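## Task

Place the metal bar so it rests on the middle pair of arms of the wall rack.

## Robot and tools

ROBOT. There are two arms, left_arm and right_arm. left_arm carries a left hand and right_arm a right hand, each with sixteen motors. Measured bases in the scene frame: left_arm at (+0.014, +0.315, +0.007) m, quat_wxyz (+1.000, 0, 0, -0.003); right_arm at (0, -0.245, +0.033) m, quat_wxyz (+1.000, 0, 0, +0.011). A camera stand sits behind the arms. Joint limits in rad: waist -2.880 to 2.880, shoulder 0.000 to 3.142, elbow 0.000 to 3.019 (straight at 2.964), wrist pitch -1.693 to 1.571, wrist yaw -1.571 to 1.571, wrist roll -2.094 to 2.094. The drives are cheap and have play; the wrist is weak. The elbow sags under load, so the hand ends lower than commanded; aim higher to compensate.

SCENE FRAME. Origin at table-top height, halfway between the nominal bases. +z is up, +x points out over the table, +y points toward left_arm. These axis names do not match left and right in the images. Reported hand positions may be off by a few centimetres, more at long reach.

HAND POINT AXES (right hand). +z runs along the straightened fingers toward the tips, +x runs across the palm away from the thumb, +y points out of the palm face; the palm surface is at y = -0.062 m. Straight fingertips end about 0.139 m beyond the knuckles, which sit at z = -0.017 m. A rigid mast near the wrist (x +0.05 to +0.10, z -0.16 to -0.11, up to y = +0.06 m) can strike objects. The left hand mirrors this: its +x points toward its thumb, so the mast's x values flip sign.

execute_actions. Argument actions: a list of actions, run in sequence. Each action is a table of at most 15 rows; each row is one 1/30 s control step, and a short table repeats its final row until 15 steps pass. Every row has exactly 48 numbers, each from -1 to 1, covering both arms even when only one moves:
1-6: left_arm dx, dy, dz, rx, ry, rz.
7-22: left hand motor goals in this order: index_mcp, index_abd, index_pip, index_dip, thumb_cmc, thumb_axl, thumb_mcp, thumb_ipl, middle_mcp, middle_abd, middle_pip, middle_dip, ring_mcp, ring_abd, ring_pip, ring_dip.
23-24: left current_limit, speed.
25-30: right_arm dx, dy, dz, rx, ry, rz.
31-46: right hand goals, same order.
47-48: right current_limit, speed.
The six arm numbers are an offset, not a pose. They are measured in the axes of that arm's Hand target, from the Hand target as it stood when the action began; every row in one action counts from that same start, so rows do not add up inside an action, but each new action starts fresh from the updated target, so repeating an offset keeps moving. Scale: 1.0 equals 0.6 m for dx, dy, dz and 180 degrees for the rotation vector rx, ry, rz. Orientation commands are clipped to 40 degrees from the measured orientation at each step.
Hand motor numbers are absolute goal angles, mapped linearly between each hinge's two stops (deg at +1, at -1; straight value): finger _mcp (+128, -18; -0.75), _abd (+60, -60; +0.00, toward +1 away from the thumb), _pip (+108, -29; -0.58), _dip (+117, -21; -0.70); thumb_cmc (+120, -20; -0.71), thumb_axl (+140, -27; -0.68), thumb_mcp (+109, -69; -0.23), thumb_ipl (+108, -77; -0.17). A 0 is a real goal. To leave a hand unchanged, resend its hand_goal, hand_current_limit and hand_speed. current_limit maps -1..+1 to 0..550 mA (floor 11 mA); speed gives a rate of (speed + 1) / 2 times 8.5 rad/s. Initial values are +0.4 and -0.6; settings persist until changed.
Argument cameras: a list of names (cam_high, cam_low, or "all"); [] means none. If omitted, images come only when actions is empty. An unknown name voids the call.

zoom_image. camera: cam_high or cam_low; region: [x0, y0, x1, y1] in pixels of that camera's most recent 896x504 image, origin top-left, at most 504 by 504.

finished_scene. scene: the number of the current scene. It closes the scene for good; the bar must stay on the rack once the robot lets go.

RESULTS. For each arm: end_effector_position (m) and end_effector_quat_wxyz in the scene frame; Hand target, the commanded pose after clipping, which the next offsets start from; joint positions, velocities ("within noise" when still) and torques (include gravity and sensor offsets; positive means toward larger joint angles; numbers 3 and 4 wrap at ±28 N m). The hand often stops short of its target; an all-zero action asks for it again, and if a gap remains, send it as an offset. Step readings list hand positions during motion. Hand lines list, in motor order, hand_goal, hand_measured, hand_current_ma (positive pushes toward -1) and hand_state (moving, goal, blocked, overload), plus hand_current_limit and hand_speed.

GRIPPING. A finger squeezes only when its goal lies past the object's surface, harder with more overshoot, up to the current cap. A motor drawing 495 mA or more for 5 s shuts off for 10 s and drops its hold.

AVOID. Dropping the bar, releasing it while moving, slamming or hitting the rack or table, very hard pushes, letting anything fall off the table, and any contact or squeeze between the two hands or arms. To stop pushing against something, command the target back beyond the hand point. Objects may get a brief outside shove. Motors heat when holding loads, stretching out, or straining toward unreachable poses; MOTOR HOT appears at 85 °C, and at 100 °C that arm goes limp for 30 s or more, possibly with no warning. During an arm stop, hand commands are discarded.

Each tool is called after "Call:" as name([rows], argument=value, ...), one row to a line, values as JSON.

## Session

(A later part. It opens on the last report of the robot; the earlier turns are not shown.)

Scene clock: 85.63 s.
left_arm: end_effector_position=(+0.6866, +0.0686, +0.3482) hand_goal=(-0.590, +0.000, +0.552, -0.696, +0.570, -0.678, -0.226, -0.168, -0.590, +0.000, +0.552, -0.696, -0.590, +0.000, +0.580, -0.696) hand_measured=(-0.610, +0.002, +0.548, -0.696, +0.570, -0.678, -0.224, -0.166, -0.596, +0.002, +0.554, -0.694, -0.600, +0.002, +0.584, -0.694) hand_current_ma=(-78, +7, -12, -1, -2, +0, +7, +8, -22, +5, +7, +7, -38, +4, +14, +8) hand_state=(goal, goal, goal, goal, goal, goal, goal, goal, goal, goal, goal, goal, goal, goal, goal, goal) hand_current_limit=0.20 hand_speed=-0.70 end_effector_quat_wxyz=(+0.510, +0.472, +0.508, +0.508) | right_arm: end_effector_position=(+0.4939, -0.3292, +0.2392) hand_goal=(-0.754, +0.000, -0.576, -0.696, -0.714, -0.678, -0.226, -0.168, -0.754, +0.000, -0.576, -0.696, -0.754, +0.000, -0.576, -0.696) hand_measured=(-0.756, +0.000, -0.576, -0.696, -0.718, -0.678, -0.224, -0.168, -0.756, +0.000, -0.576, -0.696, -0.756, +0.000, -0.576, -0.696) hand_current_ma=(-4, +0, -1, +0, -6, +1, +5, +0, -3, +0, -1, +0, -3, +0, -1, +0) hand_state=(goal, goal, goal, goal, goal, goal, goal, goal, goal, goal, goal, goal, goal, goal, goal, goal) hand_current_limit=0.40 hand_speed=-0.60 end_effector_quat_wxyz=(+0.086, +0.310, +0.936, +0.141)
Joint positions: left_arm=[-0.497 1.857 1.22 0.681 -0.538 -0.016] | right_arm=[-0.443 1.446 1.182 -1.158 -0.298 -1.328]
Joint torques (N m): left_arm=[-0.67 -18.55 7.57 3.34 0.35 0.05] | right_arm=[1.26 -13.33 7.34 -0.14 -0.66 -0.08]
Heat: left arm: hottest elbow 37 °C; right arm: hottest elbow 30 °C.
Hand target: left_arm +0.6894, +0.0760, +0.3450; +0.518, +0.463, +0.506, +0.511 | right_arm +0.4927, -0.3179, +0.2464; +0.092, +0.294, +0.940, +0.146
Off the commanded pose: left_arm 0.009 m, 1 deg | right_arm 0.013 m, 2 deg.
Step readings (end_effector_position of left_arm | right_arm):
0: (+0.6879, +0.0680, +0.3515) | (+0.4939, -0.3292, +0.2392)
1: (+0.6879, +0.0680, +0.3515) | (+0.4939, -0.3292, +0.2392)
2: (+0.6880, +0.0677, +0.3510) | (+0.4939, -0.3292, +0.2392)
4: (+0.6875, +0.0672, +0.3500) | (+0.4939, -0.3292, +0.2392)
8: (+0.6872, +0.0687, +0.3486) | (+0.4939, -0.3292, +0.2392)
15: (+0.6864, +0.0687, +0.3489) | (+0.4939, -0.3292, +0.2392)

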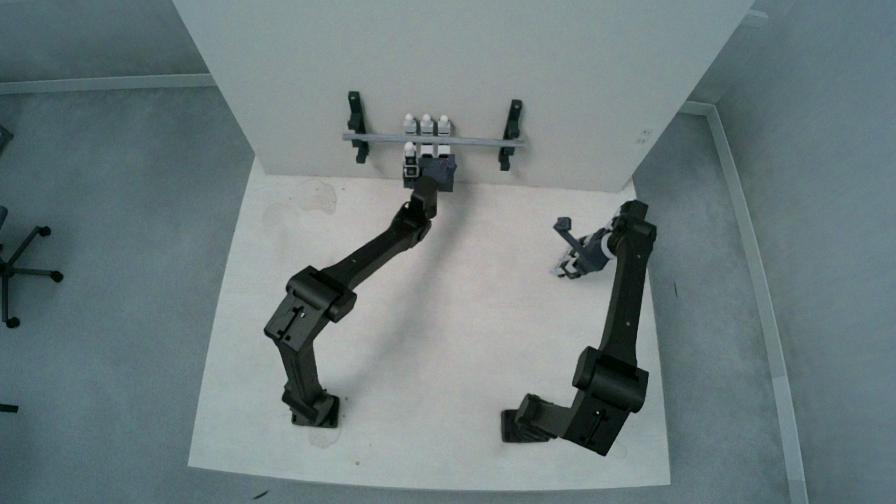

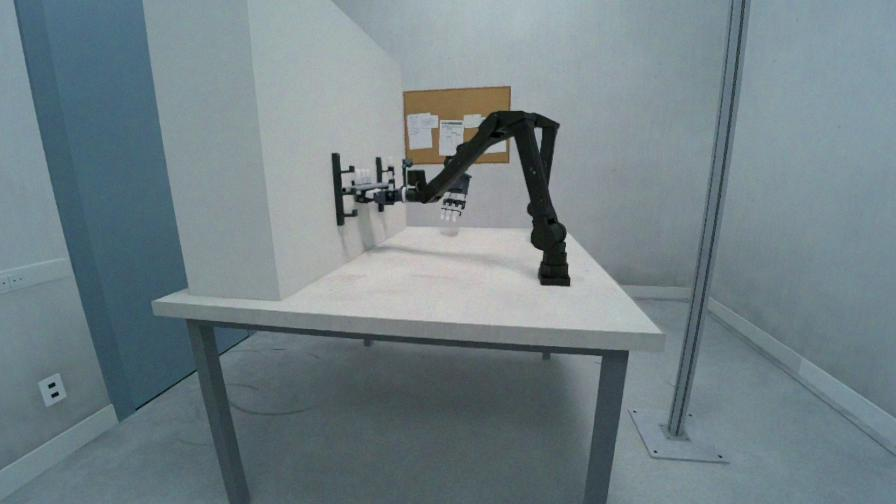

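Call:
execute_actions([
  [[0,-0.025,0,0.012,0,0,-0.589,0,0.54,-0.696,0.571,-0.678,-0.226,-0.168,-0.589,0,0.54,-0.696,-0.589,0,0.54,-0.696,0.2,-0.7,0,0,0,0,0,0,-0.754,0,-0.576,-0.696,-0.714,-0.678,-0.226,-0.168,-0.754,0,-0.576,-0.696,-0.754,0,-0.576,-0.696,0.4,-0.6],[0,-0.055,0,0.025,0,0.0,-0.589,0,0.53,-0.696,0.571,-0.678,-0.226,-0.168,-0.589,0,0.53,-0.696,-0.589,0,0.53,-0.696,0.2,-0.7,0,0,0,0,0,0,-0.754,0,-0.576,-0.696,-0.714,-0.678,-0.226,-0.168,-0.754,0,-0.576,-0.696,-0.754,0,-0.576,-0.696,0.4,-0.6]],
], cameras=["all"])

Call:
zoom_image(camera="cam_low", region=[325, 145, 415, 235])

Call:
zoom_image(camera="cam_high", region=[320, 80, 540, 200])

Scene clock: 86.87 s.
left_arm: end_effector_position=(+0.6852, +0.0710, +0.3342) hand_goal=(-0.590, +0.000, +0.530, -0.696, +0.570, -0.678, -0.226, -0.168, -0.590, +0.000, +0.530, -0.696, -0.590, +0.000, +0.530, -0.696) hand_measured=(-0.608, +0.002, +0.530, -0.696, +0.570, -0.678, -0.224, -0.166, -0.598, +0.002, +0.530, -0.694, -0.596, +0.002, +0.532, -0.694) hand_current_ma=(-74, +7, +2, -1, -2, +0, +7, +8, -30, +6, -1, +7, -19, +4, +6, +8) hand_state=(goal, goal, goal, goal, goal, goal, goal, goal, goal, goal, goal, goal, goal, goal, goal, goal) hand_current_limit=0.20 hand_speed=-0.70 end_effector_quat_wxyz=(+0.514, +0.474, +0.517, +0.493) | right_arm: end_effector_position=(+0.4939, -0.3292, +0.2392) hand_goal=(-0.754, +0.000, -0.576, -0.696, -0.714, -0.678, -0.226, -0.168, -0.754, +0.000, -0.576, -0.696, -0.754, +0.000, -0.576, -0.696) hand_measured=(-0.756, +0.000, -0.576, -0.696, -0.718, -0.678, -0.224, -0.168, -0.756, +0.000, -0.576, -0.696, -0.756, +0.000, -0.576, -0.696) hand_current_ma=(-4, +0, -1, +0, -6, +1, +5, +0, -3, +0, -1, +0, -3, +0, -1, +0) hand_state=(goal, goal, goal, goal, goal, goal, goal, goal, goal, goal, goal, goal, goal, goal, goal, goal) hand_current_limit=0.40 hand_speed=-0.60 end_effector_quat_wxyz=(+0.086, +0.310, +0.936, +0.141)
Joint positions: left_arm=[-0.497 1.86 1.2 0.678 -0.527 -0.055] | right_arm=[-0.443 1.446 1.182 -1.158 -0.298 -1.328]
Joint torques (N m): left_arm=[-0.91 -17.49 7.21 1.35 0.16 -0.07] | right_arm=[1.08 -13.04 7.43 -0.06 -0.67 -0.08]
Heat: left arm: hottest elbow 37 °C; right arm: hottest elbow 31 °C.
Hand target: left_arm +0.6914, +0.0744, +0.3121; +0.499, +0.483, +0.526, +0.491 | right_arm +0.4927, -0.3179, +0.2464; +0.092, +0.294, +0.940, +0.146
Off the commanded pose: left_arm 0.023 m, 2 deg | right_arm 0.013 m, 2 deg.
Step readings (end_effector_position of left_arm | right_arm):
0: (+0.6866, +0.0686, +0.3482) | (+0.4939, -0.3292, +0.2392)
1: (+0.6866, +0.0686, +0.3482) | (+0.4939, -0.3292, +0.2392)
2: (+0.6864, +0.0688, +0.3473) | (+0.4939, -0.3292, +0.2392)
4: (+0.6857, +0.0685, +0.3454) | (+0.4939, -0.3292, +0.2392)
8: (+0.6847, +0.0688, +0.3397) | (+0.4939, -0.3292, +0.2392)
15: (+0.6851, +0.0708, +0.3346) | (+0.4939, -0.3292, +0.2392)

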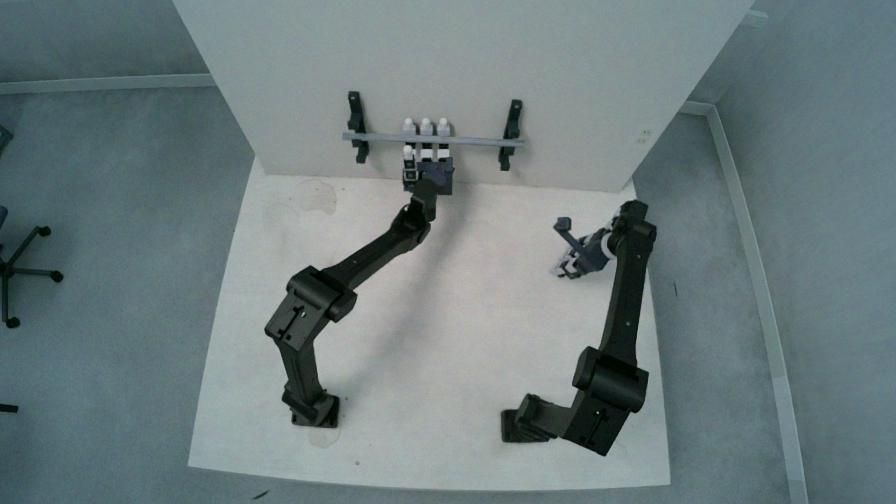

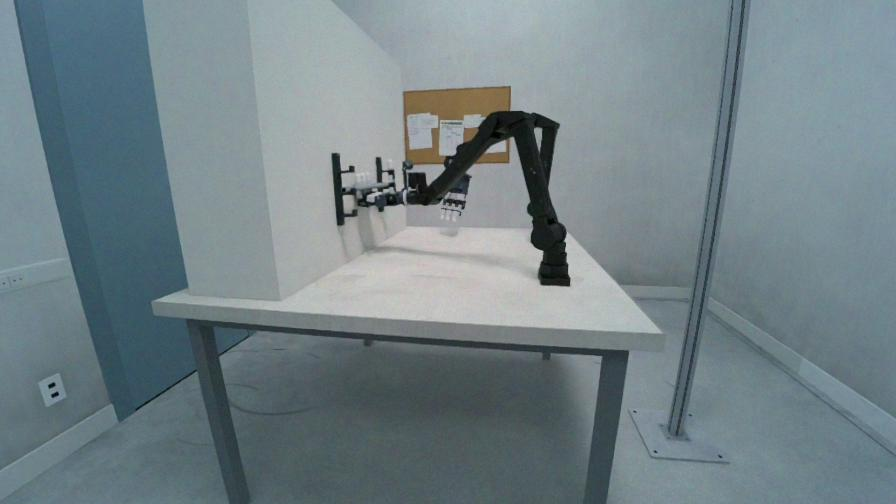

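Scaled by 5.600.

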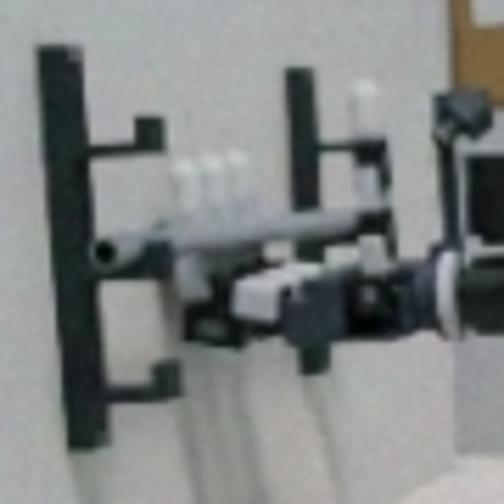

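Scaled by 2.291.

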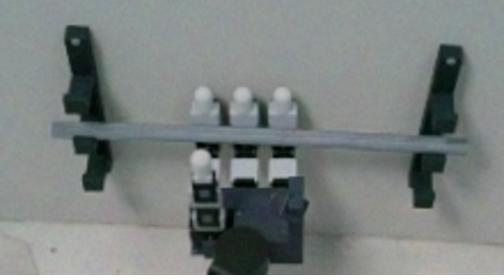

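Call:
execute_actions([
  [[0,-0.03,0,0,0,0,-0.589,0,0.53,-0.696,0.571,-0.678,-0.226,-0.168,-0.589,0,0.53,-0.696,-0.589,0,0.53,-0.696,0.2,-0.7,0,0,0,0,0,0,-0.754,0,-0.576,-0.696,-0.714,-0.678,-0.226,-0.168,-0.754,0,-0.576,-0.696,-0.754,0,-0.576,-0.696,0.4,-0.6],[0,-0.06,-0.003,0,0,0.0,-0.589,0,0.53,-0.696,0.571,-0.678,-0.226,-0.168,-0.589,0,0.53,-0.696,-0.589,0,0.53,-0.696,0.2,-0.7,0,0,0,0,0,0,-0.754,0,-0.576,-0.696,-0.714,-0.678,-0.226,-0.168,-0.754,0,-0.576,-0.696,-0.754,0,-0.576,-0.696,0.4,-0.6],[0,-0.08,-0.004,0,0,0.0,-0.589,0,0.53,-0.696,0.571,-0.678,-0.226,-0.168,-0.589,0,0.53,-0.696,-0.589,0,0.53,-0.696,0.2,-0.7,0,0,0,0,0,0,-0.754,0,-0.576,-0.696,-0.714,-0.678,-0.226,-0.168,-0.754,0,-0.576,-0.696,-0.754,0,-0.576,-0.696,0.4,-0.6]],
], cameras=["all"])

Call:
zoom_image(camera="cam_low", region=[325, 145, 415, 235])

Call:
zoom_image(camera="cam_high", region=[320, 80, 540, 200])

Scene clock: 88.17 s.
left_arm: end_effector_position=(+0.6886, +0.0683, +0.2606) hand_goal=(-0.590, +0.000, +0.530, -0.696, +0.570, -0.678, -0.226, -0.168, -0.590, +0.000, +0.530, -0.696, -0.590, +0.000, +0.530, -0.696) hand_measured=(-0.608, +0.002, +0.530, -0.696, +0.570, -0.678, -0.224, -0.166, -0.598, +0.002, +0.528, -0.694, -0.596, +0.002, +0.532, -0.694) hand_current_ma=(-67, +7, -2, -1, -2, +0, +7, +8, -32, +6, -7, +4, -24, +4, +5, +8) hand_state=(goal, goal, goal, goal, goal, goal, goal, goal, goal, goal, goal, goal, goal, goal, goal, goal) hand_current_limit=0.20 hand_speed=-0.70 end_effector_quat_wxyz=(+0.490, +0.497, +0.525, +0.487) | right_arm: end_effector_position=(+0.4939, -0.3292, +0.2392) hand_goal=(-0.754, +0.000, -0.576, -0.696, -0.714, -0.678, -0.226, -0.168, -0.754, +0.000, -0.576, -0.696, -0.754, +0.000, -0.576, -0.696) hand_measured=(-0.756, +0.000, -0.576, -0.696, -0.718, -0.678, -0.224, -0.168, -0.756, +0.000, -0.576, -0.696, -0.756, +0.000, -0.576, -0.696) hand_current_ma=(-4, +0, -1, +0, -6, +1, +5, +0, -3, +0, -1, +0, -3, +0, -1, +0) hand_state=(goal, goal, goal, goal, goal, goal, goal, goal, goal, goal, goal, goal, goal, goal, goal, goal) hand_current_limit=0.40 hand_speed=-0.60 end_effector_quat_wxyz=(+0.086, +0.310, +0.936, +0.141)
Joint positions: left_arm=[-0.499 1.961 1.163 0.746 -0.529 -0.057] | right_arm=[-0.443 1.446 1.182 -1.158 -0.298 -1.328]
Joint torques (N m): left_arm=[-1.55 -19.78 7.2 2.92 -0.1 -0.07] | right_arm=[0.85 -13.04 7.49 -0.23 -0.65 -0.07]
Heat: left arm: hottest elbow 37 °C; right arm: hottest elbow 31 °C.
Hand target: left_arm +0.6882, +0.0718, +0.2642; +0.499, +0.483, +0.526, +0.491 | right_arm +0.4927, -0.3179, +0.2464; +0.092, +0.294, +0.940, +0.146
Off the commanded pose: left_arm 0.005 m, 2 deg | right_arm 0.013 m, 2 deg.
Step readings (end_effector_position of left_arm | right_arm):
0: (+0.6852, +0.0710, +0.3342) | (+0.4939, -0.3292, +0.2392)
1: (+0.6852, +0.0710, +0.3342) | (+0.4939, -0.3292, +0.2392)
2: (+0.6851, +0.0710, +0.3326) | (+0.4939, -0.3292, +0.2392)
4: (+0.6852, +0.0710, +0.3285) | (+0.4939, -0.3292, +0.2392)
8: (+0.6848, +0.0701, +0.3039) | (+0.4939, -0.3292, +0.2392)
15: (+0.6891, +0.0677, +0.2594) | (+0.4939, -0.3292, +0.2392)

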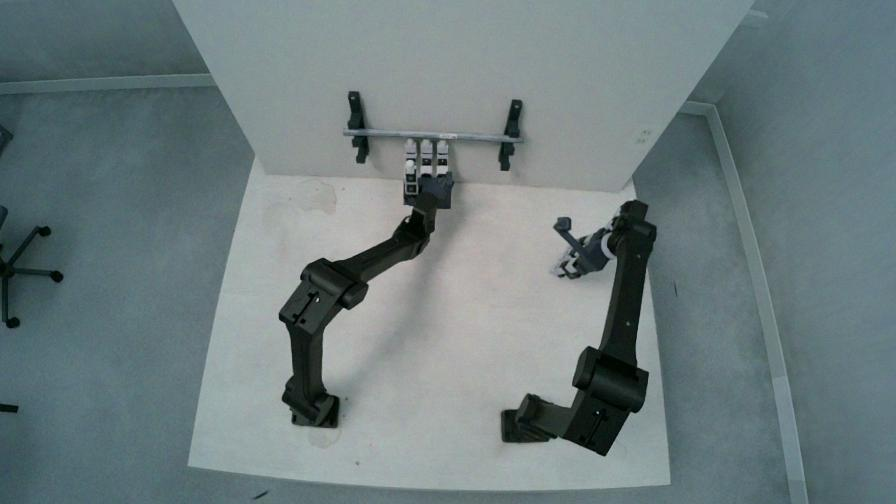

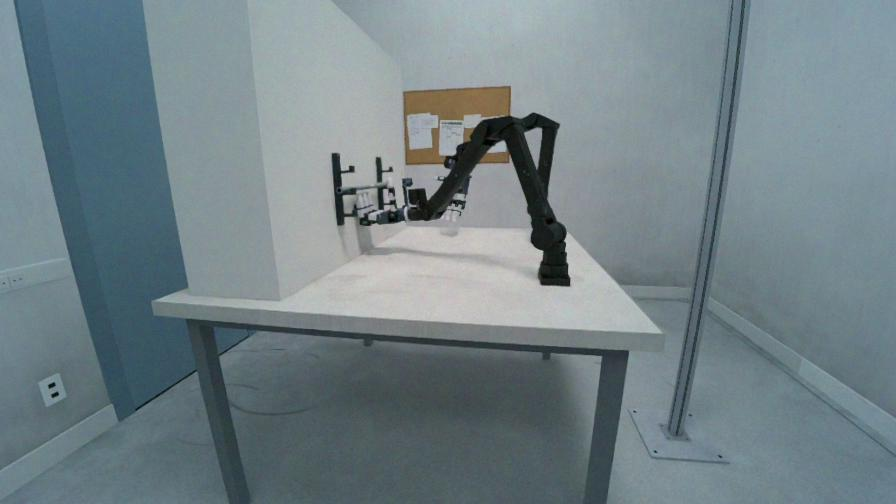

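Scaled by 5.600.

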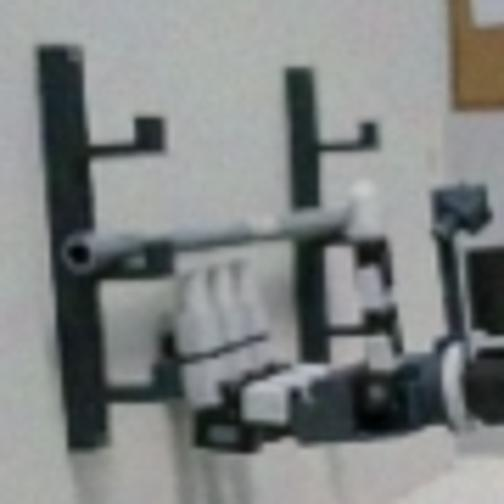

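Scaled by 2.291.

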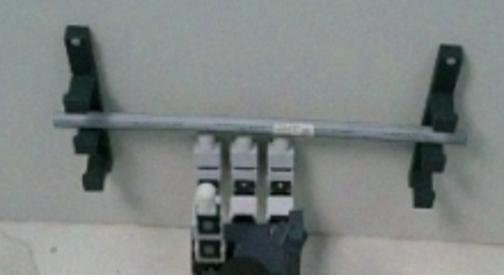

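Call:
execute_actions([
  [[0,-0.04,0,0,0,0,-0.589,0,0.53,-0.696,0.571,-0.678,-0.226,-0.168,-0.589,0,0.53,-0.696,-0.589,0,0.53,-0.696,0.2,-0.7,0,0,0,0,0,0,-0.754,0,-0.576,-0.696,-0.714,-0.678,-0.226,-0.168,-0.754,0,-0.576,-0.696,-0.754,0,-0.576,-0.696,0.4,-0.6],[0,-0.06,-0.05,0,0,0.0,-0.589,0,0.53,-0.696,0.571,-0.678,-0.226,-0.168,-0.589,0,0.53,-0.696,-0.589,0,0.53,-0.696,0.2,-0.7,0,0,0,0,0,0,-0.754,0,-0.576,-0.696,-0.714,-0.678,-0.226,-0.168,-0.754,0,-0.576,-0.696,-0.754,0,-0.576,-0.696,0.4,-0.6],[0,-0.06,-0.1,0,0,0.0,-0.589,0,0.53,-0.696,0.571,-0.678,-0.226,-0.168,-0.589,0,0.53,-0.696,-0.589,0,0.53,-0.696,0.2,-0.7,0,0,0,0,0,0,-0.754,0,-0.576,-0.696,-0.714,-0.678,-0.226,-0.168,-0.754,0,-0.576,-0.696,-0.754,0,-0.576,-0.696,0.4,-0.6]],
  [[0,0,-0.04,0,0,0,-0.589,0,0.53,-0.696,0.571,-0.678,-0.226,-0.168,-0.589,0,0.53,-0.696,-0.589,0,0.53,-0.696,0.2,-0.7,0,0,0,0,0,0,-0.754,0,-0.576,-0.696,-0.714,-0.678,-0.226,-0.168,-0.754,0,-0.576,-0.696,-0.754,0,-0.576,-0.696,0.4,-0.6],[0,0,-0.1,0,0,0.0,-0.589,0,0.53,-0.696,0.571,-0.678,-0.226,-0.168,-0.589,0,0.53,-0.696,-0.589,0,0.53,-0.696,0.2,-0.7,0,0,0,0,0,0,-0.754,0,-0.576,-0.696,-0.714,-0.678,-0.226,-0.168,-0.754,0,-0.576,-0.696,-0.754,0,-0.576,-0.696,0.4,-0.6]],
], cameras=["all"])

Call:
zoom_image(camera="cam_low", region=[325, 145, 415, 235])

Call:
zoom_image(camera="cam_high", region=[320, 80, 540, 200])

Scene clock: 90.07 s.
left_arm: end_effector_position=(+0.5709, +0.0586, +0.2185) hand_goal=(-0.590, +0.000, +0.530, -0.696, +0.570, -0.678, -0.226, -0.168, -0.590, +0.000, +0.530, -0.696, -0.590, +0.000, +0.530, -0.696) hand_measured=(-0.606, +0.002, +0.530, -0.696, +0.570, -0.678, -0.224, -0.166, -0.598, +0.002, +0.528, -0.694, -0.596, +0.002, +0.532, -0.694) hand_current_ma=(-62, +6, -2, -1, -2, +0, +7, +8, -32, +6, -7, +4, -24, +4, +5, +8) hand_state=(goal, goal, goal, goal, goal, goal, goal, goal, goal, goal, goal, goal, goal, goal, goal, goal) hand_current_limit=0.20 hand_speed=-0.70 end_effector_quat_wxyz=(+0.487, +0.502, +0.524, +0.487) | right_arm: end_effector_position=(+0.4939, -0.3292, +0.2392) hand_goal=(-0.754, +0.000, -0.576, -0.696, -0.714, -0.678, -0.226, -0.168, -0.754, +0.000, -0.576, -0.696, -0.754, +0.000, -0.576, -0.696) hand_measured=(-0.756, +0.000, -0.576, -0.696, -0.718, -0.678, -0.224, -0.168, -0.756, +0.000, -0.576, -0.696, -0.756, +0.000, -0.576, -0.696) hand_current_ma=(-4, +0, -1, +0, -6, +1, +5, +0, -3, +0, -1, +0, -3, +0, -1, +0) hand_state=(goal, goal, goal, goal, goal, goal, goal, goal, goal, goal, goal, goal, goal, goal, goal, goal) hand_current_limit=0.40 hand_speed=-0.60 end_effector_quat_wxyz=(+0.086, +0.310, +0.936, +0.141)
Joint positions: left_arm=[-0.635 1.889 0.856 0.968 -0.662 -0.062] | right_arm=[-0.443 1.446 1.182 -1.158 -0.298 -1.328]
Joint torques (N m): left_arm=[-1.2 -17.44 4.78 2.91 -0.13 -0.06] | right_arm=[1.2 -13.1 7.35 -0.13 -0.64 -0.08]
Heat: left arm: hottest elbow 37 °C; right arm: hottest elbow 31 °C.
Hand target: left_arm +0.5676, +0.0659, +0.2306; +0.499, +0.483, +0.526, +0.491 | right_arm +0.4927, -0.3179, +0.2464; +0.092, +0.294, +0.940, +0.146
Off the commanded pose: left_arm 0.014 m, 3 deg | right_arm 0.013 m, 2 deg.
Step readings (end_effector_position of left_arm | right_arm):
0: (+0.6886, +0.0683, +0.2606) | (+0.4939, -0.3292, +0.2392)
1: (+0.6885, +0.0683, +0.2610) | (+0.4939, -0.3292, +0.2392)
2: (+0.6879, +0.0686, +0.2612) | (+0.4939, -0.3292, +0.2392)
4: (+0.6814, +0.0731, +0.2604) | (+0.4939, -0.3292, +0.2392)
8: (+0.6561, +0.0837, +0.2383) | (+0.4939, -0.3292, +0.2392)
15: (+0.6329, +0.0672, +0.2208) | (+0.4939, -0.3292, +0.2392)
16: (+0.6311, +0.0633, +0.2219) | (+0.4939, -0.3292, +0.2392)
17: (+0.6288, +0.0617, +0.2219) | (+0.4939, -0.3292, +0.2392)
19: (+0.6167, +0.0642, +0.2207) | (+0.4939, -0.3292, +0.2392)
23: (+0.5885, +0.0711, +0.2141) | (+0.4939, -0.3292, +0.2392)
30: (+0.5724, +0.0581, +0.2175) | (+0.4939, -0.3292, +0.2392)

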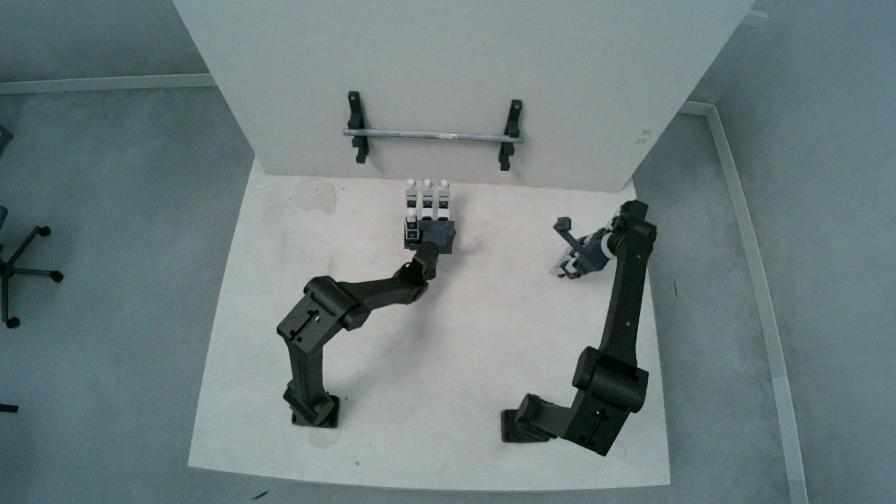

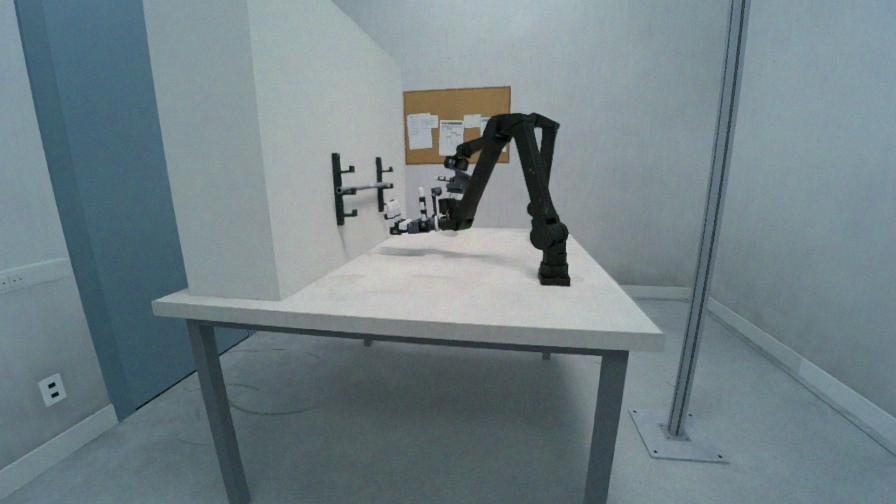

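Scaled by 5.600.

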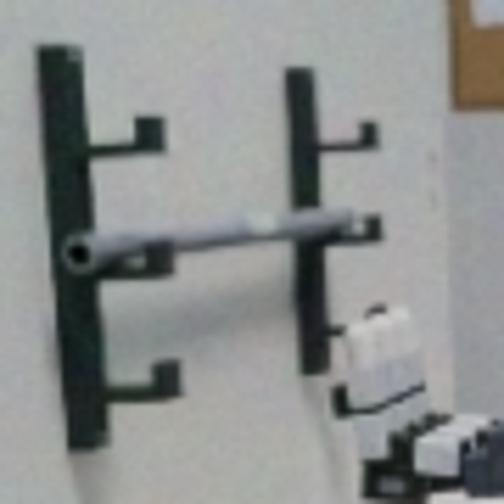

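Scaled by 2.291.

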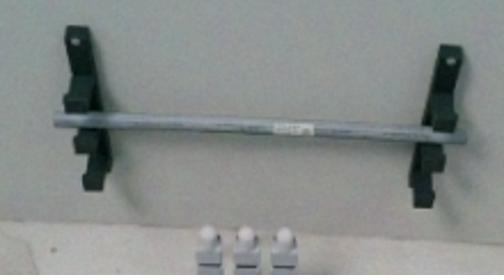

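Call:
finished_scene(scene=1)

The scene is finished: the task was done.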